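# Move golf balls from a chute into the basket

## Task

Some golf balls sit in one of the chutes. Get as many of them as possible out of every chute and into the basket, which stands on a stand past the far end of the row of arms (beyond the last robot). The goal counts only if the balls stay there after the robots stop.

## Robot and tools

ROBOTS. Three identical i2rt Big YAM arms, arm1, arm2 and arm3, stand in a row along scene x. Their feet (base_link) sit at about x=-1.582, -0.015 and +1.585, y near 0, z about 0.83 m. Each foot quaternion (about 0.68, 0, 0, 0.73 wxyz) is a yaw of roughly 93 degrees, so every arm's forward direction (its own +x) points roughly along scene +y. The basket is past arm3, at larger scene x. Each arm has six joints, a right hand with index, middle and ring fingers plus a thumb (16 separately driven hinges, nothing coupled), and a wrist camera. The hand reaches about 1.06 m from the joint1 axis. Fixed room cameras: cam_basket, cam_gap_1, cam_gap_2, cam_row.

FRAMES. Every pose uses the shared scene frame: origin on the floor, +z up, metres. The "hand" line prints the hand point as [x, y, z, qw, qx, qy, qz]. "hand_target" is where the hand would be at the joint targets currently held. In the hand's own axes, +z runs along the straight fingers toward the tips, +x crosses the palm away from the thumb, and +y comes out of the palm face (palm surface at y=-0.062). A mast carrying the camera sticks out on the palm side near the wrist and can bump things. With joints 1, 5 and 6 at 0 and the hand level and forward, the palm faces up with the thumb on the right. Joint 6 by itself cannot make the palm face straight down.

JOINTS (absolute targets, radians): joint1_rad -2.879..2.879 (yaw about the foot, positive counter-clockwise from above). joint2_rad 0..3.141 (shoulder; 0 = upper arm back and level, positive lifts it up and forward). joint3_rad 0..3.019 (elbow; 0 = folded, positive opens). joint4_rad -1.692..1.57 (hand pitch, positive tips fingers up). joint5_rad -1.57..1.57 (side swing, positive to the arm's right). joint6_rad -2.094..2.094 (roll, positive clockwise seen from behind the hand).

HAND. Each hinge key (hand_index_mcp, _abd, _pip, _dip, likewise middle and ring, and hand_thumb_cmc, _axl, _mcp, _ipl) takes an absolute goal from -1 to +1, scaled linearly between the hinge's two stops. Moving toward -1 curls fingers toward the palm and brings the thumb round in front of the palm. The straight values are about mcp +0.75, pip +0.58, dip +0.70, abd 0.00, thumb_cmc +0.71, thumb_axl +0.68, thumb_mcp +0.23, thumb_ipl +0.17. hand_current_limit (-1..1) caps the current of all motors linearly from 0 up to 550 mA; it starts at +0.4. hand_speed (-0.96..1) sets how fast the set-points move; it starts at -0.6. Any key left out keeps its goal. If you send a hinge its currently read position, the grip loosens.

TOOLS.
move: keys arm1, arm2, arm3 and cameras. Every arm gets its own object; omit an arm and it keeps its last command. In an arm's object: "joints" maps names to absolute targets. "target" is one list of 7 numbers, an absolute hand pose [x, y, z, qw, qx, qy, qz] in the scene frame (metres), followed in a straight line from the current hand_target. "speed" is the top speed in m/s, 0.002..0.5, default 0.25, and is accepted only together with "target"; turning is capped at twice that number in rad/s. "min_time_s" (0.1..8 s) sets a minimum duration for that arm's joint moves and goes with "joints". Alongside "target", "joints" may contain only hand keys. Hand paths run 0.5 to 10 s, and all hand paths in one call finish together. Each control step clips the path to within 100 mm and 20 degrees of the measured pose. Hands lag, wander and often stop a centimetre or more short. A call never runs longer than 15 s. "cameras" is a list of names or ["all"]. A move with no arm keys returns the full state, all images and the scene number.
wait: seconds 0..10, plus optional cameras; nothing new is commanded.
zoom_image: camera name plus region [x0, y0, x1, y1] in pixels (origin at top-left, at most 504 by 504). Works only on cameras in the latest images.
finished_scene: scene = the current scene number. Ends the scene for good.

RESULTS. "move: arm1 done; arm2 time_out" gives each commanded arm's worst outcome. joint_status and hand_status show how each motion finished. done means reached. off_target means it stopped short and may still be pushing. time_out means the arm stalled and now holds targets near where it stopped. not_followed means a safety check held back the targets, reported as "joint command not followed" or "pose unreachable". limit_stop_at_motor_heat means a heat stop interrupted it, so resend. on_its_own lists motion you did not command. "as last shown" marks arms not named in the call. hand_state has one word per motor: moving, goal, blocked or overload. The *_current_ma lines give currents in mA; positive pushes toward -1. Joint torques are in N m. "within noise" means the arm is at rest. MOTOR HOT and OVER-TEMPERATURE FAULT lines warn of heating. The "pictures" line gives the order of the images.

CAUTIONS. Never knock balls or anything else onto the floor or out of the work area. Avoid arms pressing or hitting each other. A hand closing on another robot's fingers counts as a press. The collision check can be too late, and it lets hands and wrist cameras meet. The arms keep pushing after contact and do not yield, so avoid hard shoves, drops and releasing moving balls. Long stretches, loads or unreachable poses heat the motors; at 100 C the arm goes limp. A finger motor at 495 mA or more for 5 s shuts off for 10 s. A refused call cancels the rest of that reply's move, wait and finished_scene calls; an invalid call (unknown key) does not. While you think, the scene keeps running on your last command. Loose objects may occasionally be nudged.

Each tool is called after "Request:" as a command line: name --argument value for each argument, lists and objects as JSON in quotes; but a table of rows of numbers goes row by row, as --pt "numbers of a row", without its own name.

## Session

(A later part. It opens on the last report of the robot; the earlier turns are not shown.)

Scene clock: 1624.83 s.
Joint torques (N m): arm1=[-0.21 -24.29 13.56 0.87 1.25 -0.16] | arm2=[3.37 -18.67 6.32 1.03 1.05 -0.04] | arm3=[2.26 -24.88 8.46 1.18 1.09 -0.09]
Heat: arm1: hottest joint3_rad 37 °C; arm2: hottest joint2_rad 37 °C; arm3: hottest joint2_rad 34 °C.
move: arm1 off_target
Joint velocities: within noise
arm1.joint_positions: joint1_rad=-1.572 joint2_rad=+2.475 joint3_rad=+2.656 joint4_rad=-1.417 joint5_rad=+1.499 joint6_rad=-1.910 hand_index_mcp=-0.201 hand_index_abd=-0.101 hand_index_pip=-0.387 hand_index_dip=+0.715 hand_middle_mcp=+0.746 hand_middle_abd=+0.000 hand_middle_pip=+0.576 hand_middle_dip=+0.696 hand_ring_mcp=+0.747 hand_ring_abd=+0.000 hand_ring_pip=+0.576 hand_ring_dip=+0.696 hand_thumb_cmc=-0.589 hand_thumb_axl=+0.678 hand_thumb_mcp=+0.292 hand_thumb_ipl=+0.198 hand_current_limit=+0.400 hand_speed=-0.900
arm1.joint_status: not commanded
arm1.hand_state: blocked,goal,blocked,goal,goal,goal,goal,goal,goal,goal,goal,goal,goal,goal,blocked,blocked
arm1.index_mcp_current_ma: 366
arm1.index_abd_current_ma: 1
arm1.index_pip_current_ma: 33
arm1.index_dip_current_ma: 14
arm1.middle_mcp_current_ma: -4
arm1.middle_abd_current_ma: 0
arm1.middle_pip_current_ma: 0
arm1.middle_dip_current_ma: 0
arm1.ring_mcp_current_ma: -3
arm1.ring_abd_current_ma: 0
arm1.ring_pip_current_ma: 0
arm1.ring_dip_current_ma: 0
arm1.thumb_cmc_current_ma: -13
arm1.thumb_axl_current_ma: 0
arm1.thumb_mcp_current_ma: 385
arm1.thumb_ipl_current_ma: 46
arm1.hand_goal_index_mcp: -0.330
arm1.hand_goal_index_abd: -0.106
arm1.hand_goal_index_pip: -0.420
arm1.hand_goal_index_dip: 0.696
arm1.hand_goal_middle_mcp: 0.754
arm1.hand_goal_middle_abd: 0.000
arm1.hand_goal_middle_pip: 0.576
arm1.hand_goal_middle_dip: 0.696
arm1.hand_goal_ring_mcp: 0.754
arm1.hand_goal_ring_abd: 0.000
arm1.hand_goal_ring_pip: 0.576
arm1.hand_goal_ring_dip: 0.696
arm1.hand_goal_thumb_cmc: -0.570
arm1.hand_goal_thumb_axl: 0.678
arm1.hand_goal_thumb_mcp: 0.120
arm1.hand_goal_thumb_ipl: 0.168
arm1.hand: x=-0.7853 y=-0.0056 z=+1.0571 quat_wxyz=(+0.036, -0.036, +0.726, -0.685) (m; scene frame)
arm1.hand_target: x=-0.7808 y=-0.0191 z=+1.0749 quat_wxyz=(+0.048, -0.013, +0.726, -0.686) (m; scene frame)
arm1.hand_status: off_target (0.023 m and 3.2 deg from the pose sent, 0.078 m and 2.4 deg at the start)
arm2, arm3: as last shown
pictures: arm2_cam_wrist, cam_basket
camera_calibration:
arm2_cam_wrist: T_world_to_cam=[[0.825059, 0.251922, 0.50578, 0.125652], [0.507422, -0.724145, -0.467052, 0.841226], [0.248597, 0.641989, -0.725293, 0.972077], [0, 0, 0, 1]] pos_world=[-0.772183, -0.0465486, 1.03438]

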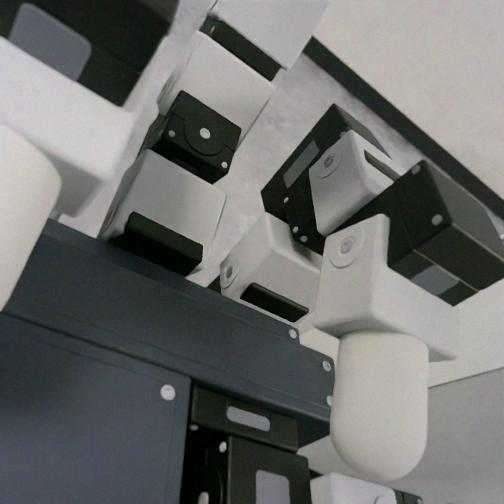

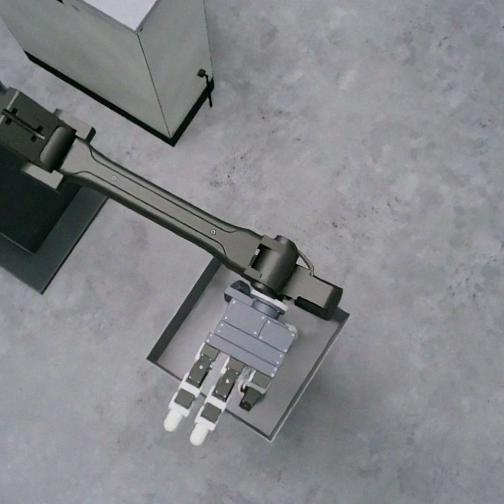

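Request:
move --arm1 '{"target":[-0.772,-0.026,1.029,0.041,-0.008,0.728,-0.685],"speed":0.05}' --arm3 '{"joints":{"joint2_rad":2.818,"joint3_rad":2.67,"joint4_rad":-1.181},"min_time_s":3}' --cameras '["arm2_cam_wrist","cam_basket"]'

Scene clock: 1638.10 s.
Joint torques (N m): arm1=[-0.26 -24.88 11.48 0.92 1.17 0.01] | arm2=[2.9 -18.55 6.34 0.94 1.13 -0.05] | arm3=[2.26 -24.76 12.31 1.11 1.11 -0.1]
Heat: arm1: hottest joint3_rad 38 °C; arm2: hottest joint2_rad 37 °C; arm3: hottest joint2_rad 35 °C.
move: arm1 off_target; arm3 done
Joint velocities: within noise
arm1.joint_positions: joint1_rad=-1.581 joint2_rad=+2.522 joint3_rad=+2.657 joint4_rad=-1.402 joint5_rad=+1.499 joint6_rad=-1.872 hand_index_mcp=-0.201 hand_index_abd=-0.100 hand_index_pip=-0.387 hand_index_dip=+0.715 hand_middle_mcp=+0.745 hand_middle_abd=+0.000 hand_middle_pip=+0.576 hand_middle_dip=+0.696 hand_ring_mcp=+0.747 hand_ring_abd=+0.000 hand_ring_pip=+0.576 hand_ring_dip=+0.696 hand_thumb_cmc=-0.588 hand_thumb_axl=+0.678 hand_thumb_mcp=+0.292 hand_thumb_ipl=+0.198 hand_current_limit=+0.400 hand_speed=-0.900
arm1.joint_status: not commanded
arm1.hand_state: blocked,goal,blocked,goal,goal,goal,goal,goal,goal,goal,goal,goal,goal,goal,blocked,blocked
arm1.index_mcp_current_ma: 366
arm1.index_abd_current_ma: 1
arm1.index_pip_current_ma: 33
arm1.index_dip_current_ma: 14
arm1.middle_mcp_current_ma: -4
arm1.middle_abd_current_ma: 0
arm1.middle_pip_current_ma: 0
arm1.middle_dip_current_ma: 0
arm1.ring_mcp_current_ma: -3
arm1.ring_abd_current_ma: 0
arm1.ring_pip_current_ma: 0
arm1.ring_dip_current_ma: 0
arm1.thumb_cmc_current_ma: -13
arm1.thumb_axl_current_ma: 0
arm1.thumb_mcp_current_ma: 385
arm1.thumb_ipl_current_ma: 46
arm1.hand_goal_index_mcp: -0.330
arm1.hand_goal_index_abd: -0.106
arm1.hand_goal_index_pip: -0.420
arm1.hand_goal_index_dip: 0.696
arm1.hand_goal_middle_mcp: 0.754
arm1.hand_goal_middle_abd: 0.000
arm1.hand_goal_middle_pip: 0.576
arm1.hand_goal_middle_dip: 0.696
arm1.hand_goal_ring_mcp: 0.754
arm1.hand_goal_ring_abd: 0.000
arm1.hand_goal_ring_pip: 0.576
arm1.hand_goal_ring_dip: 0.696
arm1.hand_goal_thumb_cmc: -0.570
arm1.hand_goal_thumb_axl: 0.678
arm1.hand_goal_thumb_mcp: 0.120
arm1.hand_goal_thumb_ipl: 0.168
arm1.hand: x=-0.7773 y=-0.0123 z=+1.0236 quat_wxyz=(+0.035, -0.029, +0.727, -0.685) (m; scene frame)
arm1.hand_target: x=-0.7729 y=-0.0262 z=+1.0291 quat_wxyz=(+0.043, -0.009, +0.727, -0.685) (m; scene frame)
arm1.hand_status: off_target (0.016 m and 2.5 deg from the pose sent, 0.037 m and 3.2 deg at the start)
arm2: as last shown
arm2.joint_positions: joint1_rad=+1.634 joint2_rad=+2.425 joint3_rad=+1.936 joint4_rad=-0.612 joint5_rad=+1.389 joint6_rad=+1.182 hand_index_mcp=-0.340 hand_index_abd=+0.003 hand_index_pip=-0.882 hand_index_dip=+0.408 hand_middle_mcp=+0.429 hand_middle_abd=-0.002 hand_middle_pip=-0.075 hand_middle_dip=+0.694 hand_ring_mcp=-0.340 hand_ring_abd=+0.003 hand_ring_pip=-0.883 hand_ring_dip=+0.409 hand_thumb_cmc=+0.723 hand_thumb_axl=+0.677 hand_thumb_mcp=+0.226 hand_thumb_ipl=+0.168 hand_current_limit=+0.400 hand_speed=-0.600
arm2.ring_mcp_current_ma: 11
arm2.ring_pip_current_ma: -4
arm2.thumb_cmc_current_ma: 41
arm2.hand: x=-0.7382 y=+0.0805 z=+0.9794 quat_wxyz=(-0.097, -0.037, +0.761, +0.640) (m; scene frame)
arm2.hand_target: x=-0.7391 y=+0.0704 z=+0.9744 quat_wxyz=(-0.105, -0.037, +0.760, +0.641) (m; scene frame)
arm3.joint_positions: joint1_rad=-1.485 joint2_rad=+2.795 joint3_rad=+2.616 joint4_rad=-1.193 joint5_rad=+1.565 joint6_rad=-1.853 hand_index_mcp=-0.247 hand_index_abd=-0.107 hand_index_pip=+0.088 hand_index_dip=+0.727 hand_middle_mcp=+0.972 hand_middle_abd=-0.001 hand_middle_pip=+0.576 hand_middle_dip=+0.696 hand_ring_mcp=+0.971 hand_ring_abd=-0.001 hand_ring_pip=+0.576 hand_ring_dip=+0.696 hand_thumb_cmc=-0.566 hand_thumb_axl=+0.680 hand_thumb_mcp=+0.158 hand_thumb_ipl=+0.173 hand_current_limit=+0.400 hand_speed=-0.900
arm3.joint_status: all done
arm3.hand_state: blocked,goal,blocked,blocked,goal,goal,goal,goal,goal,goal,goal,goal,goal,goal,blocked,blocked
arm3.index_mcp_current_ma: 385
arm3.index_abd_current_ma: 0
arm3.index_pip_current_ma: 96
arm3.index_dip_current_ma: 36
arm3.middle_mcp_current_ma: -5
arm3.middle_abd_current_ma: 0
arm3.middle_pip_current_ma: 0
arm3.middle_dip_current_ma: 0
arm3.ring_mcp_current_ma: -5
arm3.ring_abd_current_ma: 0
arm3.ring_pip_current_ma: 0
arm3.ring_dip_current_ma: 0
arm3.thumb_cmc_current_ma: 1
arm3.thumb_axl_current_ma: 1
arm3.thumb_mcp_current_ma: 346
arm3.thumb_ipl_current_ma: 64
arm3.hand_goal_index_mcp: -0.380
arm3.hand_goal_index_abd: -0.106
arm3.hand_goal_index_pip: 0.030
arm3.hand_goal_index_dip: 0.696
arm3.hand_goal_middle_mcp: 0.980
arm3.hand_goal_middle_abd: 0.000
arm3.hand_goal_middle_pip: 0.576
arm3.hand_goal_middle_dip: 0.696
arm3.hand_goal_ring_mcp: 0.980
arm3.hand_goal_ring_abd: 0.000
arm3.hand_goal_ring_pip: 0.576
arm3.hand_goal_ring_dip: 0.696
arm3.hand_goal_thumb_cmc: -0.570
arm3.hand_goal_thumb_axl: 0.678
arm3.hand_goal_thumb_mcp: 0.060
arm3.hand_goal_thumb_ipl: 0.140
arm3.hand: x=+2.4097 y=-0.1109 z=+0.7916 quat_wxyz=(+0.028, -0.088, +0.704, -0.704) (m; scene frame)
arm3.hand_target: x=+2.4195 y=-0.0987 z=+0.7960 quat_wxyz=(+0.045, -0.080, +0.705, -0.704) (m; scene frame)
arm3.hand_status: not commanded
pictures: arm2_cam_wrist, cam_basket
camera_calibration:
arm2_cam_wrist: T_world_to_cam=[[0.823316, 0.253599, 0.507779, 0.123682], [0.509623, -0.724147, -0.464647, 0.839473], [0.249872, 0.641326, -0.725441, 0.971865], [0, 0, 0, 1]] pos_world=[-0.772486, -0.0467464, 1.03229]

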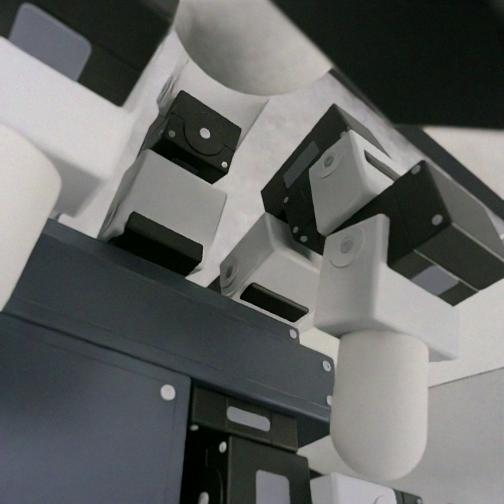

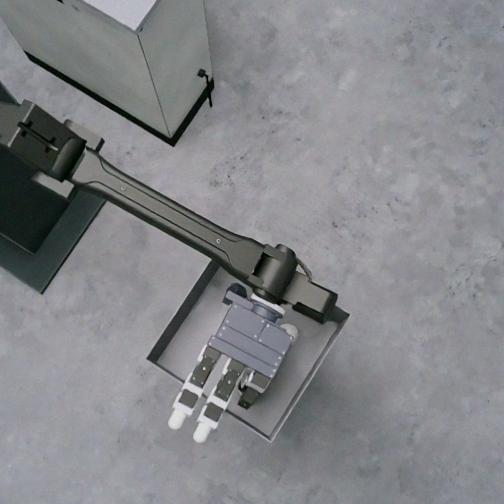

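Request:
move --arm1 '{"joints":{"hand_speed":-0.6,"hand_index_mcp":-0.12,"hand_thumb_mcp":0.345}}' --arm3 '{"joints":{"hand_speed":-0.6,"hand_index_mcp":-0.12,"hand_index_pip":0.062,"hand_thumb_mcp":0.3,"hand_thumb_ipl":0.168}}' --cameras '["arm2_cam_wrist","cam_basket"]'

Request:
move --arm1 '{"target":[-0.772,-0.006,1.070,0.041,-0.008,0.728,-0.685],"speed":0.05}' --arm3 '{"joints":{"joint2_rad":2.68,"joint3_rad":2.78,"joint4_rad":-1.42},"min_time_s":3}' --cameras '["arm2_cam_wrist","cam_basket"]'

Scene clock: 1651.87 s.
Joint torques (N m): arm1=[-0.38 -24.76 11.45 0.88 1.19 0] | arm2=[2.96 -18.78 6.27 1.1 1.08 -0.05] | arm3=[2.32 -24.7 12.22 1.11 1.11 -0.1]
Heat: arm1: hottest joint3_rad 38 °C; arm2: hottest joint2_rad 37 °C; arm3: hottest joint2_rad 36 °C.
move: arm1 done; arm3 done
Joint velocities: within noise
arm1.joint_positions: joint1_rad=-1.581 joint2_rad=+2.522 joint3_rad=+2.657 joint4_rad=-1.402 joint5_rad=+1.499 joint6_rad=-1.872 hand_index_mcp=-0.126 hand_index_abd=-0.102 hand_index_pip=-0.414 hand_index_dip=+0.699 hand_middle_mcp=+0.745 hand_middle_abd=+0.000 hand_middle_pip=+0.576 hand_middle_dip=+0.696 hand_ring_mcp=+0.747 hand_ring_abd=+0.000 hand_ring_pip=+0.576 hand_ring_dip=+0.696 hand_thumb_cmc=-0.573 hand_thumb_axl=+0.678 hand_thumb_mcp=+0.343 hand_thumb_ipl=+0.170 hand_current_limit=+0.400 hand_speed=-0.600
arm1.joint_status: all done
arm1.hand_state: goal,goal,goal,goal,goal,goal,goal,goal,goal,goal,goal,goal,goal,goal,goal,goal
arm1.index_mcp_current_ma: -2
arm1.index_abd_current_ma: 1
arm1.index_pip_current_ma: 2
arm1.index_dip_current_ma: 1
arm1.middle_mcp_current_ma: -4
arm1.middle_abd_current_ma: 0
arm1.middle_pip_current_ma: 0
arm1.middle_dip_current_ma: 0
arm1.ring_mcp_current_ma: -3
arm1.ring_abd_current_ma: 0
arm1.ring_pip_current_ma: 0
arm1.ring_dip_current_ma: 0
arm1.thumb_cmc_current_ma: -1
arm1.thumb_axl_current_ma: 0
arm1.thumb_mcp_current_ma: -1
arm1.thumb_ipl_current_ma: 0
arm1.hand_goal_index_mcp: -0.120
arm1.hand_goal_index_abd: -0.106
arm1.hand_goal_index_pip: -0.420
arm1.hand_goal_index_dip: 0.696
arm1.hand_goal_middle_mcp: 0.754
arm1.hand_goal_middle_abd: 0.000
arm1.hand_goal_middle_pip: 0.576
arm1.hand_goal_middle_dip: 0.696
arm1.hand_goal_ring_mcp: 0.754
arm1.hand_goal_ring_abd: 0.000
arm1.hand_goal_ring_pip: 0.576
arm1.hand_goal_ring_dip: 0.696
arm1.hand_goal_thumb_cmc: -0.570
arm1.hand_goal_thumb_axl: 0.678
arm1.hand_goal_thumb_mcp: 0.346
arm1.hand_goal_thumb_ipl: 0.168
arm1.hand: x=-0.7773 y=-0.0123 z=+1.0236 quat_wxyz=(+0.035, -0.029, +0.727, -0.685) (m; scene frame)
arm1.hand_target: x=-0.7729 y=-0.0261 z=+1.0291 quat_wxyz=(+0.043, -0.009, +0.727, -0.685) (m; scene frame)
arm1.hand_status: not commanded
arm2: as last shown
arm2.joint_positions: joint1_rad=+1.634 joint2_rad=+2.425 joint3_rad=+1.936 joint4_rad=-0.612 joint5_rad=+1.389 joint6_rad=+1.183 hand_index_mcp=-0.340 hand_index_abd=+0.003 hand_index_pip=-0.882 hand_index_dip=+0.408 hand_middle_mcp=+0.430 hand_middle_abd=-0.002 hand_middle_pip=-0.076 hand_middle_dip=+0.694 hand_ring_mcp=-0.340 hand_ring_abd=+0.003 hand_ring_pip=-0.883 hand_ring_dip=+0.409 hand_thumb_cmc=+0.723 hand_thumb_axl=+0.677 hand_thumb_mcp=+0.226 hand_thumb_ipl=+0.168 hand_current_limit=+0.400 hand_speed=-0.600
arm2.index_mcp_current_ma: 7
arm2.index_abd_current_ma: 11
arm2.index_pip_current_ma: -1
arm2.index_dip_current_ma: 9
arm2.middle_mcp_current_ma: 88
arm2.middle_pip_current_ma: 18
arm2.ring_abd_current_ma: 11
arm2.ring_dip_current_ma: 11
arm2.hand: x=-0.7380 y=+0.0804 z=+0.9795 quat_wxyz=(-0.098, -0.037, +0.761, +0.640) (m; scene frame)
arm2.hand_target: x=-0.7391 y=+0.0704 z=+0.9745 quat_wxyz=(-0.105, -0.037, +0.760, +0.641) (m; scene frame)
arm3.joint_positions: joint1_rad=-1.485 joint2_rad=+2.795 joint3_rad=+2.620 joint4_rad=-1.193 joint5_rad=+1.565 joint6_rad=-1.853 hand_index_mcp=-0.130 hand_index_abd=-0.107 hand_index_pip=+0.065 hand_index_dip=+0.699 hand_middle_mcp=+0.972 hand_middle_abd=-0.001 hand_middle_pip=+0.576 hand_middle_dip=+0.696 hand_ring_mcp=+0.971 hand_ring_abd=-0.001 hand_ring_pip=+0.576 hand_ring_dip=+0.696 hand_thumb_cmc=-0.567 hand_thumb_axl=+0.680 hand_thumb_mcp=+0.297 hand_thumb_ipl=+0.170 hand_current_limit=+0.400 hand_speed=-0.600
arm3.joint_status: all done
arm3.hand_state: goal,goal,goal,goal,goal,goal,goal,goal,goal,goal,goal,goal,goal,goal,goal,goal
arm3.index_mcp_current_ma: -6
arm3.index_abd_current_ma: 0
arm3.index_pip_current_ma: 1
arm3.index_dip_current_ma: 1
arm3.middle_mcp_current_ma: -5
arm3.middle_abd_current_ma: 0
arm3.middle_pip_current_ma: 0
arm3.middle_dip_current_ma: 0
arm3.ring_mcp_current_ma: -5
arm3.ring_abd_current_ma: 0
arm3.ring_pip_current_ma: 0
arm3.ring_dip_current_ma: 0
arm3.thumb_cmc_current_ma: 1
arm3.thumb_axl_current_ma: 1
arm3.thumb_mcp_current_ma: -1
arm3.thumb_ipl_current_ma: 1
arm3.hand_goal_index_mcp: -0.120
arm3.hand_goal_index_abd: -0.106
arm3.hand_goal_index_pip: 0.062
arm3.hand_goal_index_dip: 0.696
arm3.hand_goal_middle_mcp: 0.980
arm3.hand_goal_middle_abd: 0.000
arm3.hand_goal_middle_pip: 0.576
arm3.hand_goal_middle_dip: 0.696
arm3.hand_goal_ring_mcp: 0.980
arm3.hand_goal_ring_abd: 0.000
arm3.hand_goal_ring_pip: 0.576
arm3.hand_goal_ring_dip: 0.696
arm3.hand_goal_thumb_cmc: -0.570
arm3.hand_goal_thumb_axl: 0.678
arm3.hand_goal_thumb_mcp: 0.300
arm3.hand_goal_thumb_ipl: 0.168
arm3.hand: x=+2.4105 y=-0.1107 z=+0.7932 quat_wxyz=(+0.030, -0.086, +0.704, -0.704) (m; scene frame)
arm3.hand_target: x=+2.4195 y=-0.0987 z=+0.7961 quat_wxyz=(+0.045, -0.080, +0.705, -0.704) (m; scene frame)
arm3.hand_status: not commanded
pictures: arm2_cam_wrist, cam_basket
camera_calibration:
arm2_cam_wrist: T_world_to_cam=[[0.824015, 0.252959, 0.506962, 0.12482], [0.508735, -0.724192, -0.465548, 0.839659], [0.249373, 0.641528, -0.725435, 0.971504], [0, 0, 0, 1]] pos_world=[-0.772285, -0.0467471, 1.03239]

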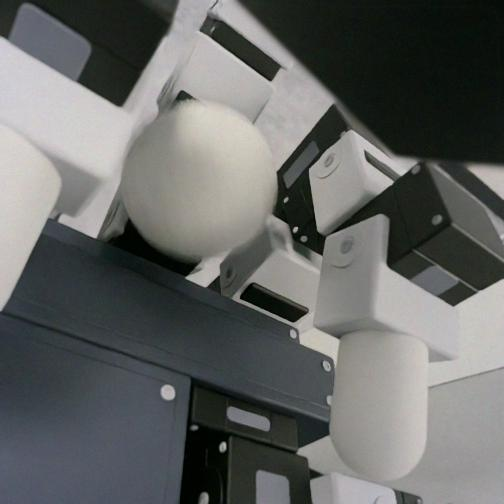

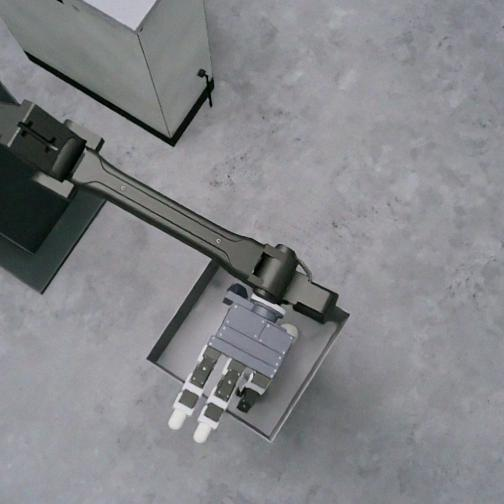

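Scene clock: 1655.33 s.
Joint torques (N m): arm1=[1.55 -25.17 13.33 0.05 1.27 -0.17] | arm2=[3.25 -18.55 6.28 0.96 1.09 -0.07] | arm3=[2.32 -29.68 12.18 0.31 1.11 -0.1]
Heat: arm1: hottest joint3_rad 38 °C; arm2: hottest joint2_rad 37 °C; arm3: hottest joint2_rad 36 °C.
move: arm1 off_target; arm3 done
Joint velocities: within noise
arm1.joint_positions: joint1_rad=-1.581 joint2_rad=+2.522 joint3_rad=+2.725 joint4_rad=-1.410 joint5_rad=+1.502 joint6_rad=-1.918 hand_index_mcp=-0.126 hand_index_abd=-0.102 hand_index_pip=-0.414 hand_index_dip=+0.699 hand_middle_mcp=+0.745 hand_middle_abd=+0.000 hand_middle_pip=+0.576 hand_middle_dip=+0.696 hand_ring_mcp=+0.747 hand_ring_abd=+0.000 hand_ring_pip=+0.576 hand_ring_dip=+0.696 hand_thumb_cmc=-0.573 hand_thumb_axl=+0.678 hand_thumb_mcp=+0.343 hand_thumb_ipl=+0.170 hand_current_limit=+0.400 hand_speed=-0.600
arm1.joint_status: not commanded
arm1.hand_state: goal,goal,goal,goal,goal,goal,goal,goal,goal,goal,goal,goal,goal,goal,goal,goal
arm1.index_mcp_current_ma: -2
arm1.index_abd_current_ma: 1
arm1.index_pip_current_ma: 2
arm1.index_dip_current_ma: 1
arm1.middle_mcp_current_ma: -4
arm1.middle_abd_current_ma: 0
arm1.middle_pip_current_ma: 0
arm1.middle_dip_current_ma: 0
arm1.ring_mcp_current_ma: -3
arm1.ring_abd_current_ma: 0
arm1.ring_pip_current_ma: 0
arm1.ring_dip_current_ma: 0
arm1.thumb_cmc_current_ma: -1
arm1.thumb_axl_current_ma: 0
arm1.thumb_mcp_current_ma: -1
arm1.thumb_ipl_current_ma: 0
arm1.hand_goal_index_mcp: -0.120
arm1.hand_goal_index_abd: -0.106
arm1.hand_goal_index_pip: -0.420
arm1.hand_goal_index_dip: 0.696
arm1.hand_goal_middle_mcp: 0.754
arm1.hand_goal_middle_abd: 0.000
arm1.hand_goal_middle_pip: 0.576
arm1.hand_goal_middle_dip: 0.696
arm1.hand_goal_ring_mcp: 0.754
arm1.hand_goal_ring_abd: 0.000
arm1.hand_goal_ring_pip: 0.576
arm1.hand_goal_ring_dip: 0.696
arm1.hand_goal_thumb_cmc: -0.570
arm1.hand_goal_thumb_axl: 0.678
arm1.hand_goal_thumb_mcp: 0.346
arm1.hand_goal_thumb_ipl: 0.168
arm1.hand: x=-0.7760 y=-0.0123 z=+1.0519 quat_wxyz=(+0.041, -0.025, +0.726, -0.686) (m; scene frame)
arm1.hand_target: x=-0.7730 y=-0.0063 z=+1.0699 quat_wxyz=(+0.054, -0.018, +0.725, -0.687) (m; scene frame)
arm1.hand_status: off_target (0.020 m and 2.0 deg from the pose sent, 0.047 m and 2.5 deg at the start)
arm2: as last shown
arm2.joint_positions: joint1_rad=+1.634 joint2_rad=+2.425 joint3_rad=+1.936 joint4_rad=-0.612 joint5_rad=+1.390 joint6_rad=+1.183 hand_index_mcp=-0.340 hand_index_abd=+0.003 hand_index_pip=-0.882 hand_index_dip=+0.408 hand_middle_mcp=+0.430 hand_middle_abd=-0.002 hand_middle_pip=-0.076 hand_middle_dip=+0.694 hand_ring_mcp=-0.340 hand_ring_abd=+0.003 hand_ring_pip=-0.883 hand_ring_dip=+0.409 hand_thumb_cmc=+0.723 hand_thumb_axl=+0.677 hand_thumb_mcp=+0.226 hand_thumb_ipl=+0.168 hand_current_limit=+0.400 hand_speed=-0.600
arm2.middle_mcp_current_ma: 87
arm2.hand: x=-0.7379 y=+0.0804 z=+0.9796 quat_wxyz=(-0.098, -0.037, +0.761, +0.641) (m; scene frame)
arm3.joint_positions: joint1_rad=-1.485 joint2_rad=+2.707 joint3_rad=+2.731 joint4_rad=-1.412 joint5_rad=+1.565 joint6_rad=-1.853 hand_index_mcp=-0.130 hand_index_abd=-0.107 hand_index_pip=+0.065 hand_index_dip=+0.699 hand_middle_mcp=+0.972 hand_middle_abd=-0.001 hand_middle_pip=+0.576 hand_middle_dip=+0.696 hand_ring_mcp=+0.971 hand_ring_abd=-0.001 hand_ring_pip=+0.576 hand_ring_dip=+0.696 hand_thumb_cmc=-0.567 hand_thumb_axl=+0.680 hand_thumb_mcp=+0.297 hand_thumb_ipl=+0.170 hand_current_limit=+0.400 hand_speed=-0.600
arm3.joint_status: all done
arm3.hand_state: goal,goal,goal,goal,goal,goal,goal,goal,goal,goal,goal,goal,goal,goal,goal,goal
arm3.index_mcp_current_ma: -6
arm3.index_abd_current_ma: 0
arm3.index_pip_current_ma: 1
arm3.index_dip_current_ma: 1
arm3.middle_mcp_current_ma: -5
arm3.middle_abd_current_ma: 0
arm3.middle_pip_current_ma: 0
arm3.middle_dip_current_ma: 0
arm3.ring_mcp_current_ma: -5
arm3.ring_abd_current_ma: 0
arm3.ring_pip_current_ma: 0
arm3.ring_dip_current_ma: 0
arm3.thumb_cmc_current_ma: 1
arm3.thumb_axl_current_ma: 1
arm3.thumb_mcp_current_ma: -1
arm3.thumb_ipl_current_ma: 1
arm3.hand_goal_index_mcp: -0.120
arm3.hand_goal_index_abd: -0.106
arm3.hand_goal_index_pip: 0.062
arm3.hand_goal_index_dip: 0.696
arm3.hand_goal_middle_mcp: 0.980
arm3.hand_goal_middle_abd: 0.000
arm3.hand_goal_middle_pip: 0.576
arm3.hand_goal_middle_dip: 0.696
arm3.hand_goal_ring_mcp: 0.980
arm3.hand_goal_ring_abd: 0.000
arm3.hand_goal_ring_pip: 0.576
arm3.hand_goal_ring_dip: 0.696
arm3.hand_goal_thumb_cmc: -0.570
arm3.hand_goal_thumb_axl: 0.678
arm3.hand_goal_thumb_mcp: 0.300
arm3.hand_goal_thumb_ipl: 0.168
arm3.hand: x=+2.4060 y=-0.1115 z=+0.9014 quat_wxyz=(+0.022, -0.094, +0.703, -0.705) (m; scene frame)
arm3.hand_target: x=+2.4121 y=-0.1000 z=+0.9426 quat_wxyz=(+0.049, -0.077, +0.705, -0.703) (m; scene frame)
arm3.hand_status: not commanded
pictures: arm2_cam_wrist, cam_basket
camera_calibration:
arm2_cam_wrist: T_world_to_cam=[[0.824308, 0.252629, 0.506651, 0.125351], [0.508352, -0.724184, -0.465979, 0.839807], [0.249188, 0.641667, -0.725375, 0.971307], [0, 0, 0, 1]] pos_world=[-0.772284, -0.0467476, 1.03238]

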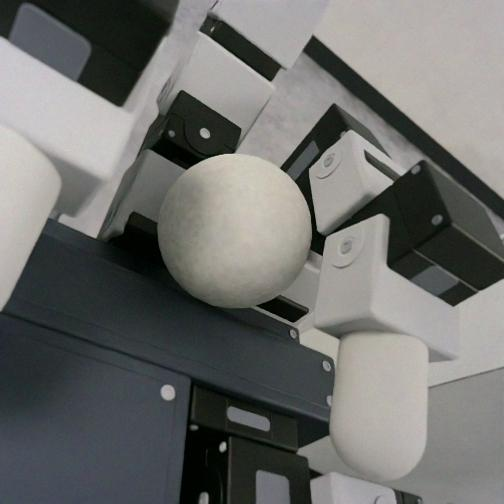

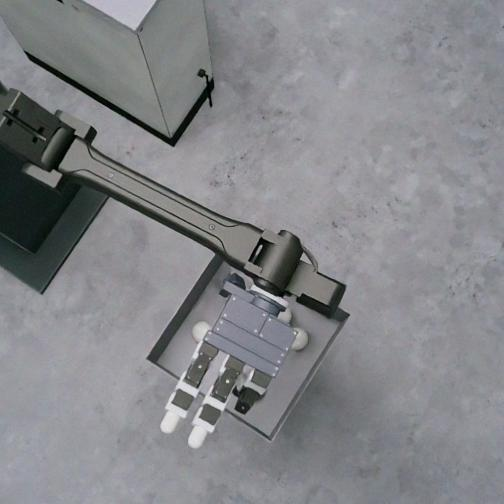

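Request:
move --arm1 '{"target":[-0.772,-0.002,1.12,0.041,-0.008,0.728,-0.685],"speed":0.07,"joints":{"hand_index_mcp":0.0,"hand_thumb_mcp":0.37}}' --arm3 '{"joints":{"joint1_rad":-1.4,"joint2_rad":1.9,"joint3_rad":2.25,"joint4_rad":-1.66},"min_time_s":5}' --cameras '["cam_basket"]'

Request:
move --arm1 '{"target":[-0.84,-0.010,1.15,0.041,-0.008,0.728,-0.685],"speed":0.12}' --arm2 '{"joints":{"hand_speed":-0.8,"hand_middle_mcp":-0.1,"hand_middle_pip":-0.518,"hand_middle_dip":0.043}}' --arm3 '{"joints":{"joint1_rad":0,"joint2_rad":1.7,"joint3_rad":2.1},"min_time_s":4}' --cameras '["arm2_cam_wrist"]'

Request:
move --arm1 '{"target":[-0.90,-0.012,1.15,0.041,-0.008,0.728,-0.685],"speed":0.15}' --arm2 '{"joints":{"hand_middle_mcp":-0.16,"hand_middle_pip":-0.76}}' --arm3 '{"joints":{"joint1_rad":1.465,"joint2_rad":1.69,"joint3_rad":2.05},"min_time_s":4}' --cameras '["arm2_cam_wrist","cam_basket"]'

Scene clock: 1667.20 s.
Joint torques (N m): arm1=[1.85 -25.64 12.83 1.44 1.2 -0.16] | arm2=[3.31 -18.84 6.37 0.98 1.09 -0.06] | arm3=[2.37 -19.84 7.94 0.42 1.09 -0.09]
Heat: arm1: hottest joint2_rad 38 °C; arm2: hottest joint2_rad 37 °C; arm3: hottest joint2_rad 36 °C.
move: arm1 off_target; arm3 done
Joint velocities: within noise
arm1.joint_positions: joint1_rad=-1.581 joint2_rad=+2.522 joint3_rad=+2.833 joint4_rad=-1.372 joint5_rad=+1.509 joint6_rad=-2.090 hand_index_mcp=-0.009 hand_index_abd=-0.102 hand_index_pip=-0.415 hand_index_dip=+0.699 hand_middle_mcp=+0.745 hand_middle_abd=+0.000 hand_middle_pip=+0.576 hand_middle_dip=+0.696 hand_ring_mcp=+0.747 hand_ring_abd=+0.000 hand_ring_pip=+0.576 hand_ring_dip=+0.696 hand_thumb_cmc=-0.573 hand_thumb_axl=+0.678 hand_thumb_mcp=+0.366 hand_thumb_ipl=+0.170 hand_current_limit=+0.400 hand_speed=-0.600
arm1.joint_status: all done
arm1.hand_state: goal,goal,goal,goal,goal,goal,goal,goal,goal,goal,goal,goal,goal,goal,goal,goal
arm1.index_mcp_current_ma: -4
arm1.index_abd_current_ma: 1
arm1.index_pip_current_ma: 1
arm1.index_dip_current_ma: 1
arm1.middle_mcp_current_ma: -4
arm1.middle_abd_current_ma: 0
arm1.middle_pip_current_ma: 0
arm1.middle_dip_current_ma: 0
arm1.ring_mcp_current_ma: -3
arm1.ring_abd_current_ma: 0
arm1.ring_pip_current_ma: 0
arm1.ring_dip_current_ma: 0
arm1.thumb_cmc_current_ma: -1
arm1.thumb_axl_current_ma: 0
arm1.thumb_mcp_current_ma: -2
arm1.thumb_ipl_current_ma: 0
arm1.hand_goal_index_mcp: 0.000
arm1.hand_goal_index_abd: -0.106
arm1.hand_goal_index_pip: -0.420
arm1.hand_goal_index_dip: 0.696
arm1.hand_goal_middle_mcp: 0.754
arm1.hand_goal_middle_abd: 0.000
arm1.hand_goal_middle_pip: 0.576
arm1.hand_goal_middle_dip: 0.696
arm1.hand_goal_ring_mcp: 0.754
arm1.hand_goal_ring_abd: 0.000
arm1.hand_goal_ring_pip: 0.576
arm1.hand_goal_ring_dip: 0.696
arm1.hand_goal_thumb_cmc: -0.570
arm1.hand_goal_thumb_axl: 0.678
arm1.hand_goal_thumb_mcp: 0.370
arm1.hand_goal_thumb_ipl: 0.168
arm1.hand: x=-0.7782 y=-0.0128 z=+1.0972 quat_wxyz=(+0.034, -0.037, +0.722, -0.690) (m; scene frame)
arm1.hand_target: x=-0.7738 y=-0.0023 z=+1.1199 quat_wxyz=(+0.059, -0.021, +0.721, -0.690) (m; scene frame)
arm1.hand_status: off_target (0.026 m and 3.5 deg from the pose sent, 0.069 m and 2.0 deg at the start)
arm2: as last shown
arm3.joint_positions: joint1_rad=-1.414 joint2_rad=+1.918 joint3_rad=+2.252 joint4_rad=-1.652 joint5_rad=+1.565 joint6_rad=-1.853 hand_index_mcp=-0.130 hand_index_abd=-0.107 hand_index_pip=+0.065 hand_index_dip=+0.699 hand_middle_mcp=+0.972 hand_middle_abd=-0.001 hand_middle_pip=+0.576 hand_middle_dip=+0.696 hand_ring_mcp=+0.971 hand_ring_abd=-0.001 hand_ring_pip=+0.576 hand_ring_dip=+0.696 hand_thumb_cmc=-0.568 hand_thumb_axl=+0.680 hand_thumb_mcp=+0.297 hand_thumb_ipl=+0.170 hand_current_limit=+0.400 hand_speed=-0.600
arm3.joint_status: all done
arm3.hand_state: goal,goal,goal,goal,goal,goal,goal,goal,goal,goal,goal,goal,goal,goal,goal,goal
arm3.index_mcp_current_ma: -6
arm3.index_abd_current_ma: 0
arm3.index_pip_current_ma: 1
arm3.index_dip_current_ma: 1
arm3.middle_mcp_current_ma: -5
arm3.middle_abd_current_ma: 0
arm3.middle_pip_current_ma: 0
arm3.middle_dip_current_ma: 0
arm3.ring_mcp_current_ma: -5
arm3.ring_abd_current_ma: 0
arm3.ring_pip_current_ma: 0
arm3.ring_dip_current_ma: 0
arm3.thumb_cmc_current_ma: 1
arm3.thumb_axl_current_ma: 1
arm3.thumb_mcp_current_ma: -1
arm3.thumb_ipl_current_ma: 1
arm3.hand_goal_index_mcp: -0.120
arm3.hand_goal_index_abd: -0.106
arm3.hand_goal_index_pip: 0.062
arm3.hand_goal_index_dip: 0.696
arm3.hand_goal_middle_mcp: 0.980
arm3.hand_goal_middle_abd: 0.000
arm3.hand_goal_middle_pip: 0.576
arm3.hand_goal_middle_dip: 0.696
arm3.hand_goal_ring_mcp: 0.980
arm3.hand_goal_ring_abd: 0.000
arm3.hand_goal_ring_pip: 0.576
arm3.hand_goal_ring_dip: 0.696
arm3.hand_goal_thumb_cmc: -0.570
arm3.hand_goal_thumb_axl: 0.678
arm3.hand_goal_thumb_mcp: 0.300
arm3.hand_goal_thumb_ipl: 0.168
arm3.hand: x=+2.2233 y=-0.0973 z=+1.2551 quat_wxyz=(+0.072, -0.094, +0.703, -0.701) (m; scene frame)
arm3.hand_target: x=+2.2164 y=-0.0901 z=+1.2645 quat_wxyz=(+0.077, -0.099, +0.702, -0.701) (m; scene frame)
arm3.hand_status: not commanded
pictures: cam_basket

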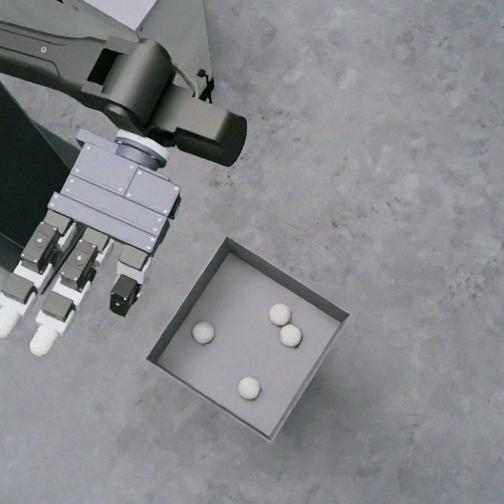

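Scene clock: 1671.67 s.
Joint torques (N m): arm1=[1.49 -23.47 10.77 -0.2 1.2 0.02] | arm2=[3.49 -18.49 6.32 1.02 1.06 -0.05] | arm3=[1.14 -17.14 7.8 0.49 1.07 -0.08]
Heat: arm1: hottest joint2_rad 38 °C; arm2: hottest joint2_rad 37 °C; arm3: hottest joint2_rad 36 °C.
move: arm1 off_target; arm2 off_target; arm3 done
Joint velocities: within noise
arm1.joint_positions: joint1_rad=-1.581 joint2_rad=+2.309 joint3_rad=+2.576 joint4_rad=-1.687 joint5_rad=+1.502 joint6_rad=-1.705 hand_index_mcp=-0.009 hand_index_abd=-0.103 hand_index_pip=-0.415 hand_index_dip=+0.699 hand_middle_mcp=+0.745 hand_middle_abd=+0.000 hand_middle_pip=+0.576 hand_middle_dip=+0.696 hand_ring_mcp=+0.747 hand_ring_abd=+0.000 hand_ring_pip=+0.576 hand_ring_dip=+0.696 hand_thumb_cmc=-0.572 hand_thumb_axl=+0.678 hand_thumb_mcp=+0.366 hand_thumb_ipl=+0.170 hand_current_limit=+0.400 hand_speed=-0.600
arm1.joint_status: not commanded
arm1.hand_state: goal,goal,goal,goal,goal,goal,goal,goal,goal,goal,goal,goal,goal,goal,goal,goal
arm1.index_mcp_current_ma: -4
arm1.index_abd_current_ma: 1
arm1.index_pip_current_ma: 1
arm1.index_dip_current_ma: 1
arm1.middle_mcp_current_ma: -4
arm1.middle_abd_current_ma: 0
arm1.middle_pip_current_ma: 0
arm1.middle_dip_current_ma: 0
arm1.ring_mcp_current_ma: -3
arm1.ring_abd_current_ma: 0
arm1.ring_pip_current_ma: 0
arm1.ring_dip_current_ma: 0
arm1.thumb_cmc_current_ma: 0
arm1.thumb_axl_current_ma: 0
arm1.thumb_mcp_current_ma: -2
arm1.thumb_ipl_current_ma: 0
arm1.hand_goal_index_mcp: 0.000
arm1.hand_goal_index_abd: -0.106
arm1.hand_goal_index_pip: -0.420
arm1.hand_goal_index_dip: 0.696
arm1.hand_goal_middle_mcp: 0.754
arm1.hand_goal_middle_abd: 0.000
arm1.hand_goal_middle_pip: 0.576
arm1.hand_goal_middle_dip: 0.696
arm1.hand_goal_ring_mcp: 0.754
arm1.hand_goal_ring_abd: 0.000
arm1.hand_goal_ring_pip: 0.576
arm1.hand_goal_ring_dip: 0.696
arm1.hand_goal_thumb_cmc: -0.570
arm1.hand_goal_thumb_axl: 0.678
arm1.hand_goal_thumb_mcp: 0.370
arm1.hand_goal_thumb_ipl: 0.168
arm1.hand: x=-0.8424 y=-0.0160 z=+1.1400 quat_wxyz=(+0.036, -0.020, +0.727, -0.685) (m; scene frame)
arm1.hand_target: x=-0.8404 y=-0.0103 z=+1.1500 quat_wxyz=(+0.048, -0.014, +0.727, -0.685) (m; scene frame)
arm1.hand_status: off_target (0.012 m and 1.5 deg from the pose sent, 0.081 m and 3.5 deg at the start; a joint's target at an end of its range on 86 of 126 steps)
arm2.joint_positions: joint1_rad=+1.634 joint2_rad=+2.425 joint3_rad=+1.936 joint4_rad=-0.612 joint5_rad=+1.390 joint6_rad=+1.183 hand_index_mcp=-0.340 hand_index_abd=+0.003 hand_index_pip=-0.882 hand_index_dip=+0.408 hand_middle_mcp=-0.065 hand_middle_abd=-0.002 hand_middle_pip=-0.517 hand_middle_dip=+0.046 hand_ring_mcp=-0.340 hand_ring_abd=+0.003 hand_ring_pip=-0.883 hand_ring_dip=+0.409 hand_thumb_cmc=+0.723 hand_thumb_axl=+0.677 hand_thumb_mcp=+0.226 hand_thumb_ipl=+0.168 hand_current_limit=+0.400 hand_speed=-0.800
arm2.joint_status: hand_middle_mcp off_target (ended at -0.065, target -0.100); the others done
arm2.hand_state: goal,goal,goal,goal,blocked,goal,goal,goal,goal,goal,goal,goal,goal,goal,goal,goal
arm2.index_mcp_current_ma: 7
arm2.index_abd_current_ma: 11
arm2.index_pip_current_ma: -1
arm2.index_dip_current_ma: 9
arm2.middle_mcp_current_ma: 174
arm2.middle_abd_current_ma: -8
arm2.middle_pip_current_ma: 6
arm2.middle_dip_current_ma: 10
arm2.ring_mcp_current_ma: 11
arm2.ring_abd_current_ma: 11
arm2.ring_pip_current_ma: -4
arm2.ring_dip_current_ma: 11
arm2.thumb_cmc_current_ma: 41
arm2.thumb_axl_current_ma: -4
arm2.thumb_mcp_current_ma: -2
arm2.thumb_ipl_current_ma: -2
arm2.hand_goal_index_mcp: -0.342
arm2.hand_goal_index_abd: 0.000
arm2.hand_goal_index_pip: -0.882
arm2.hand_goal_index_dip: 0.406
arm2.hand_goal_middle_mcp: -0.100
arm2.hand_goal_middle_abd: 0.000
arm2.hand_goal_middle_pip: -0.518
arm2.hand_goal_middle_dip: 0.044
arm2.hand_goal_ring_mcp: -0.342
arm2.hand_goal_ring_abd: 0.000
arm2.hand_goal_ring_pip: -0.882
arm2.hand_goal_ring_dip: 0.406
arm2.hand_goal_thumb_cmc: 0.714
arm2.hand_goal_thumb_axl: 0.678
arm2.hand_goal_thumb_mcp: 0.226
arm2.hand_goal_thumb_ipl: 0.168
arm2.hand: x=-0.7379 y=+0.0804 z=+0.9796 quat_wxyz=(-0.098, -0.037, +0.761, +0.641) (m; scene frame)
arm2.hand_target: x=-0.7391 y=+0.0704 z=+0.9745 quat_wxyz=(-0.105, -0.037, +0.760, +0.641) (m; scene frame)
arm2.hand_status: not commanded
arm3.joint_positions: joint1_rad=-0.003 joint2_rad=+1.722 joint3_rad=+2.103 joint4_rad=-1.652 joint5_rad=+1.565 joint6_rad=-1.853 hand_index_mcp=-0.129 hand_index_abd=-0.107 hand_index_pip=+0.065 hand_index_dip=+0.699 hand_middle_mcp=+0.972 hand_middle_abd=-0.001 hand_middle_pip=+0.576 hand_middle_dip=+0.696 hand_ring_mcp=+0.971 hand_ring_abd=-0.001 hand_ring_pip=+0.576 hand_ring_dip=+0.696 hand_thumb_cmc=-0.568 hand_thumb_axl=+0.680 hand_thumb_mcp=+0.298 hand_thumb_ipl=+0.170 hand_current_limit=+0.400 hand_speed=-0.600
arm3.joint_status: all done
arm3.hand_state: goal,goal,goal,goal,goal,goal,goal,goal,goal,goal,goal,goal,goal,goal,goal,goal
arm3.index_mcp_current_ma: -5
arm3.index_abd_current_ma: 0
arm3.index_pip_current_ma: 1
arm3.index_dip_current_ma: 1
arm3.middle_mcp_current_ma: -5
arm3.middle_abd_current_ma: 0
arm3.middle_pip_current_ma: 0
arm3.middle_dip_current_ma: 0
arm3.ring_mcp_current_ma: -5
arm3.ring_abd_current_ma: 0
arm3.ring_pip_current_ma: 0
arm3.ring_dip_current_ma: 0
arm3.thumb_cmc_current_ma: 0
arm3.thumb_axl_current_ma: 1
arm3.thumb_mcp_current_ma: -1
arm3.thumb_ipl_current_ma: 1
arm3.hand_goal_index_mcp: -0.120
arm3.hand_goal_index_abd: -0.106
arm3.hand_goal_index_pip: 0.062
arm3.hand_goal_index_dip: 0.696
arm3.hand_goal_middle_mcp: 0.980
arm3.hand_goal_middle_abd: 0.000
arm3.hand_goal_middle_pip: 0.576
arm3.hand_goal_middle_dip: 0.696
arm3.hand_goal_ring_mcp: 0.980
arm3.hand_goal_ring_abd: 0.000
arm3.hand_goal_ring_pip: 0.576
arm3.hand_goal_ring_dip: 0.696
arm3.hand_goal_thumb_cmc: -0.570
arm3.hand_goal_thumb_axl: 0.678
arm3.hand_goal_thumb_mcp: 0.300
arm3.hand_goal_thumb_ipl: 0.168
arm3.hand: x=+1.7178 y=+0.4875 z=+1.3058 quat_wxyz=(+0.521, -0.516, +0.487, -0.474) (m; scene frame)
arm3.hand_target: x=+1.7173 y=+0.4782 z=+1.3156 quat_wxyz=(+0.523, -0.516, +0.487, -0.473) (m; scene frame)
arm3.hand_status: not commanded
pictures: arm2_cam_wrist
camera_calibration:
arm2_cam_wrist: T_world_to_cam=[[0.824308, 0.252629, 0.506651, 0.125351], [0.508352, -0.724184, -0.465979, 0.839807], [0.249188, 0.641667, -0.725375, 0.971307], [0, 0, 0, 1]] pos_world=[-0.772284, -0.0467476, 1.03238]

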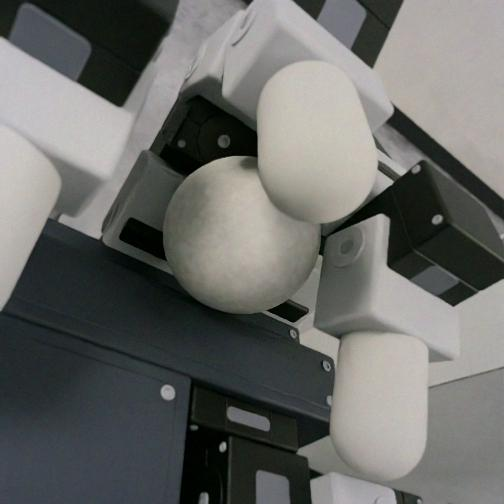

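Scene clock: 1676.13 s.
Joint torques (N m): arm1=[1.73 -22.77 8.75 -0.4 1.31 0.02] | arm2=[3.08 -18.43 6.3 0.99 1.07 -0.07] | arm3=[0.38 -17.67 7.86 0.42 1.09 -0.09]
Heat: arm1: hottest joint2_rad 38 °C; arm2: hottest joint2_rad 37 °C; arm3: hottest joint2_rad 36 °C.
move: arm1 off_target; arm2 off_target; arm3 done
Joint velocities: within noise
arm1.joint_positions: joint1_rad=-1.581 joint2_rad=+2.104 joint3_rad=+2.216 joint4_rad=-1.687 joint5_rad=+1.499 joint6_rad=-1.544 hand_index_mcp=-0.009 hand_index_abd=-0.103 hand_index_pip=-0.415 hand_index_dip=+0.699 hand_middle_mcp=+0.745 hand_middle_abd=+0.000 hand_middle_pip=+0.576 hand_middle_dip=+0.696 hand_ring_mcp=+0.747 hand_ring_abd=+0.000 hand_ring_pip=+0.576 hand_ring_dip=+0.696 hand_thumb_cmc=-0.572 hand_thumb_axl=+0.678 hand_thumb_mcp=+0.366 hand_thumb_ipl=+0.170 hand_current_limit=+0.400 hand_speed=-0.600
arm1.joint_status: not commanded
arm1.hand_state: goal,goal,goal,goal,goal,goal,goal,goal,goal,goal,goal,goal,goal,goal,goal,goal
arm1.index_mcp_current_ma: -4
arm1.index_abd_current_ma: 1
arm1.index_pip_current_ma: 1
arm1.index_dip_current_ma: 1
arm1.middle_mcp_current_ma: -4
arm1.middle_abd_current_ma: 0
arm1.middle_pip_current_ma: 0
arm1.middle_dip_current_ma: 0
arm1.ring_mcp_current_ma: -3
arm1.ring_abd_current_ma: 0
arm1.ring_pip_current_ma: 0
arm1.ring_dip_current_ma: 0
arm1.thumb_cmc_current_ma: 0
arm1.thumb_axl_current_ma: 0
arm1.thumb_mcp_current_ma: -2
arm1.thumb_ipl_current_ma: 0
arm1.hand_goal_index_mcp: 0.000
arm1.hand_goal_index_abd: -0.106
arm1.hand_goal_index_pip: -0.420
arm1.hand_goal_index_dip: 0.696
arm1.hand_goal_middle_mcp: 0.754
arm1.hand_goal_middle_abd: 0.000
arm1.hand_goal_middle_pip: 0.576
arm1.hand_goal_middle_dip: 0.696
arm1.hand_goal_ring_mcp: 0.754
arm1.hand_goal_ring_abd: 0.000
arm1.hand_goal_ring_pip: 0.576
arm1.hand_goal_ring_dip: 0.696
arm1.hand_goal_thumb_cmc: -0.570
arm1.hand_goal_thumb_axl: 0.678
arm1.hand_goal_thumb_mcp: 0.370
arm1.hand_goal_thumb_ipl: 0.168
arm1.hand: x=-0.8980 y=-0.0198 z=+1.1374 quat_wxyz=(+0.034, -0.014, +0.729, -0.684) (m; scene frame)
arm1.hand_target: x=-0.9001 y=-0.0124 z=+1.1497 quat_wxyz=(+0.045, -0.012, +0.728, -0.684) (m; scene frame)
arm1.hand_status: off_target (0.015 m and 1.1 deg from the pose sent, 0.059 m and 1.5 deg at the start; a joint's target at an end of its range on 77 of 92 steps)
arm2.joint_positions: joint1_rad=+1.634 joint2_rad=+2.425 joint3_rad=+1.936 joint4_rad=-0.612 joint5_rad=+1.390 joint6_rad=+1.183 hand_index_mcp=-0.340 hand_index_abd=+0.003 hand_index_pip=-0.882 hand_index_dip=+0.408 hand_middle_mcp=-0.077 hand_middle_abd=-0.007 hand_middle_pip=-0.690 hand_middle_dip=+0.052 hand_ring_mcp=-0.340 hand_ring_abd=+0.003 hand_ring_pip=-0.883 hand_ring_dip=+0.409 hand_thumb_cmc=+0.723 hand_thumb_axl=+0.677 hand_thumb_mcp=+0.226 hand_thumb_ipl=+0.168 hand_current_limit=+0.400 hand_speed=-0.800
arm2.joint_status: hand_middle_mcp off_target (ended at -0.077, target -0.160); hand_middle_pip off_target (ended at -0.690, target -0.760)
arm2.hand_state: goal,goal,goal,goal,blocked,goal,blocked,goal,goal,goal,goal,goal,goal,goal,goal,goal
arm2.index_mcp_current_ma: 7
arm2.index_abd_current_ma: 11
arm2.index_pip_current_ma: -1
arm2.index_dip_current_ma: 9
arm2.middle_mcp_current_ma: 385
arm2.middle_abd_current_ma: -26
arm2.middle_pip_current_ma: 334
arm2.middle_dip_current_ma: 36
arm2.ring_mcp_current_ma: 11
arm2.ring_abd_current_ma: 11
arm2.ring_pip_current_ma: -4
arm2.ring_dip_current_ma: 11
arm2.thumb_cmc_current_ma: 41
arm2.thumb_axl_current_ma: -4
arm2.thumb_mcp_current_ma: -2
arm2.thumb_ipl_current_ma: -2
arm2.hand_goal_index_mcp: -0.342
arm2.hand_goal_index_abd: 0.000
arm2.hand_goal_index_pip: -0.882
arm2.hand_goal_index_dip: 0.406
arm2.hand_goal_middle_mcp: -0.160
arm2.hand_goal_middle_abd: 0.000
arm2.hand_goal_middle_pip: -0.760
arm2.hand_goal_middle_dip: 0.044
arm2.hand_goal_ring_mcp: -0.342
arm2.hand_goal_ring_abd: 0.000
arm2.hand_goal_ring_pip: -0.882
arm2.hand_goal_ring_dip: 0.406
arm2.hand_goal_thumb_cmc: 0.714
arm2.hand_goal_thumb_axl: 0.678
arm2.hand_goal_thumb_mcp: 0.226
arm2.hand_goal_thumb_ipl: 0.168
arm2.hand: x=-0.7379 y=+0.0804 z=+0.9796 quat_wxyz=(-0.098, -0.037, +0.761, +0.641) (m; scene frame)
arm2.hand_target: x=-0.7391 y=+0.0704 z=+0.9745 quat_wxyz=(-0.105, -0.037, +0.760, +0.641) (m; scene frame)
arm2.hand_status: not commanded
arm3.joint_positions: joint1_rad=+1.463 joint2_rad=+1.713 joint3_rad=+2.053 joint4_rad=-1.652 joint5_rad=+1.565 joint6_rad=-1.853 hand_index_mcp=-0.129 hand_index_abd=-0.107 hand_index_pip=+0.065 hand_index_dip=+0.699 hand_middle_mcp=+0.972 hand_middle_abd=-0.001 hand_middle_pip=+0.576 hand_middle_dip=+0.696 hand_ring_mcp=+0.971 hand_ring_abd=-0.001 hand_ring_pip=+0.576 hand_ring_dip=+0.696 hand_thumb_cmc=-0.568 hand_thumb_axl=+0.680 hand_thumb_mcp=+0.298 hand_thumb_ipl=+0.170 hand_current_limit=+0.400 hand_speed=-0.600
arm3.joint_status: all done
arm3.hand_state: goal,goal,goal,goal,goal,goal,goal,goal,goal,goal,goal,goal,goal,goal,goal,goal
arm3.index_mcp_current_ma: -5
arm3.index_abd_current_ma: 0
arm3.index_pip_current_ma: 1
arm3.index_dip_current_ma: 1
arm3.middle_mcp_current_ma: -5
arm3.middle_abd_current_ma: 0
arm3.middle_pip_current_ma: 0
arm3.middle_dip_current_ma: 0
arm3.ring_mcp_current_ma: -5
arm3.ring_abd_current_ma: 0
arm3.ring_pip_current_ma: 0
arm3.ring_dip_current_ma: 0
arm3.thumb_cmc_current_ma: 0
arm3.thumb_axl_current_ma: 1
arm3.thumb_mcp_current_ma: -1
arm3.thumb_ipl_current_ma: 1
arm3.hand_goal_index_mcp: -0.120
arm3.hand_goal_index_abd: -0.106
arm3.hand_goal_index_pip: 0.062
arm3.hand_goal_index_dip: 0.696
arm3.hand_goal_middle_mcp: 0.980
arm3.hand_goal_middle_abd: 0.000
arm3.hand_goal_middle_pip: 0.576
arm3.hand_goal_middle_dip: 0.696
arm3.hand_goal_ring_mcp: 0.980
arm3.hand_goal_ring_abd: 0.000
arm3.hand_goal_ring_pip: 0.576
arm3.hand_goal_ring_dip: 0.696
arm3.hand_goal_thumb_cmc: -0.570
arm3.hand_goal_thumb_axl: 0.678
arm3.hand_goal_thumb_mcp: 0.300
arm3.hand_goal_thumb_ipl: 0.168
arm3.hand: x=+1.0483 y=+0.1192 z=+1.2910 quat_wxyz=(+0.705, -0.709, +0.002, -0.018) (m; scene frame)
arm3.hand_target: x=+1.0577 y=+0.1180 z=+1.3013 quat_wxyz=(+0.705, -0.709, +0.003, -0.016) (m; scene frame)
arm3.hand_status: not commanded
pictures: arm2_cam_wrist, cam_basket
camera_calibration:
arm2_cam_wrist: T_world_to_cam=[[0.824308, 0.252629, 0.506651, 0.125351], [0.508352, -0.724184, -0.465979, 0.839807], [0.249188, 0.641667, -0.725375, 0.971307], [0, 0, 0, 1]] pos_world=[-0.772284, -0.0467476, 1.03238]

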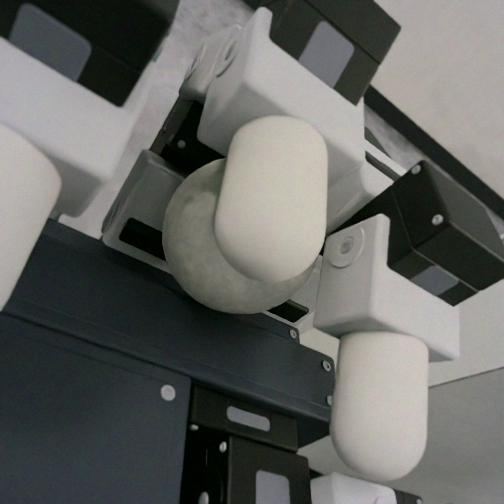

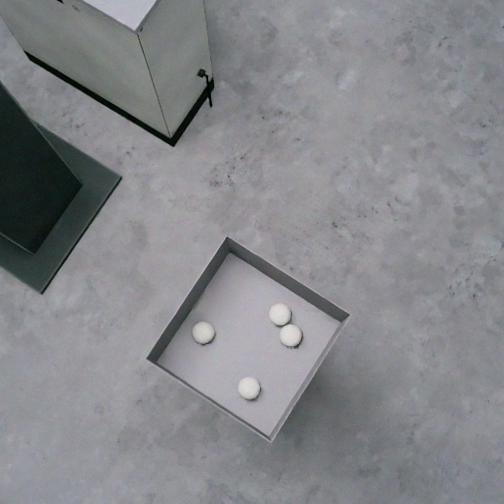

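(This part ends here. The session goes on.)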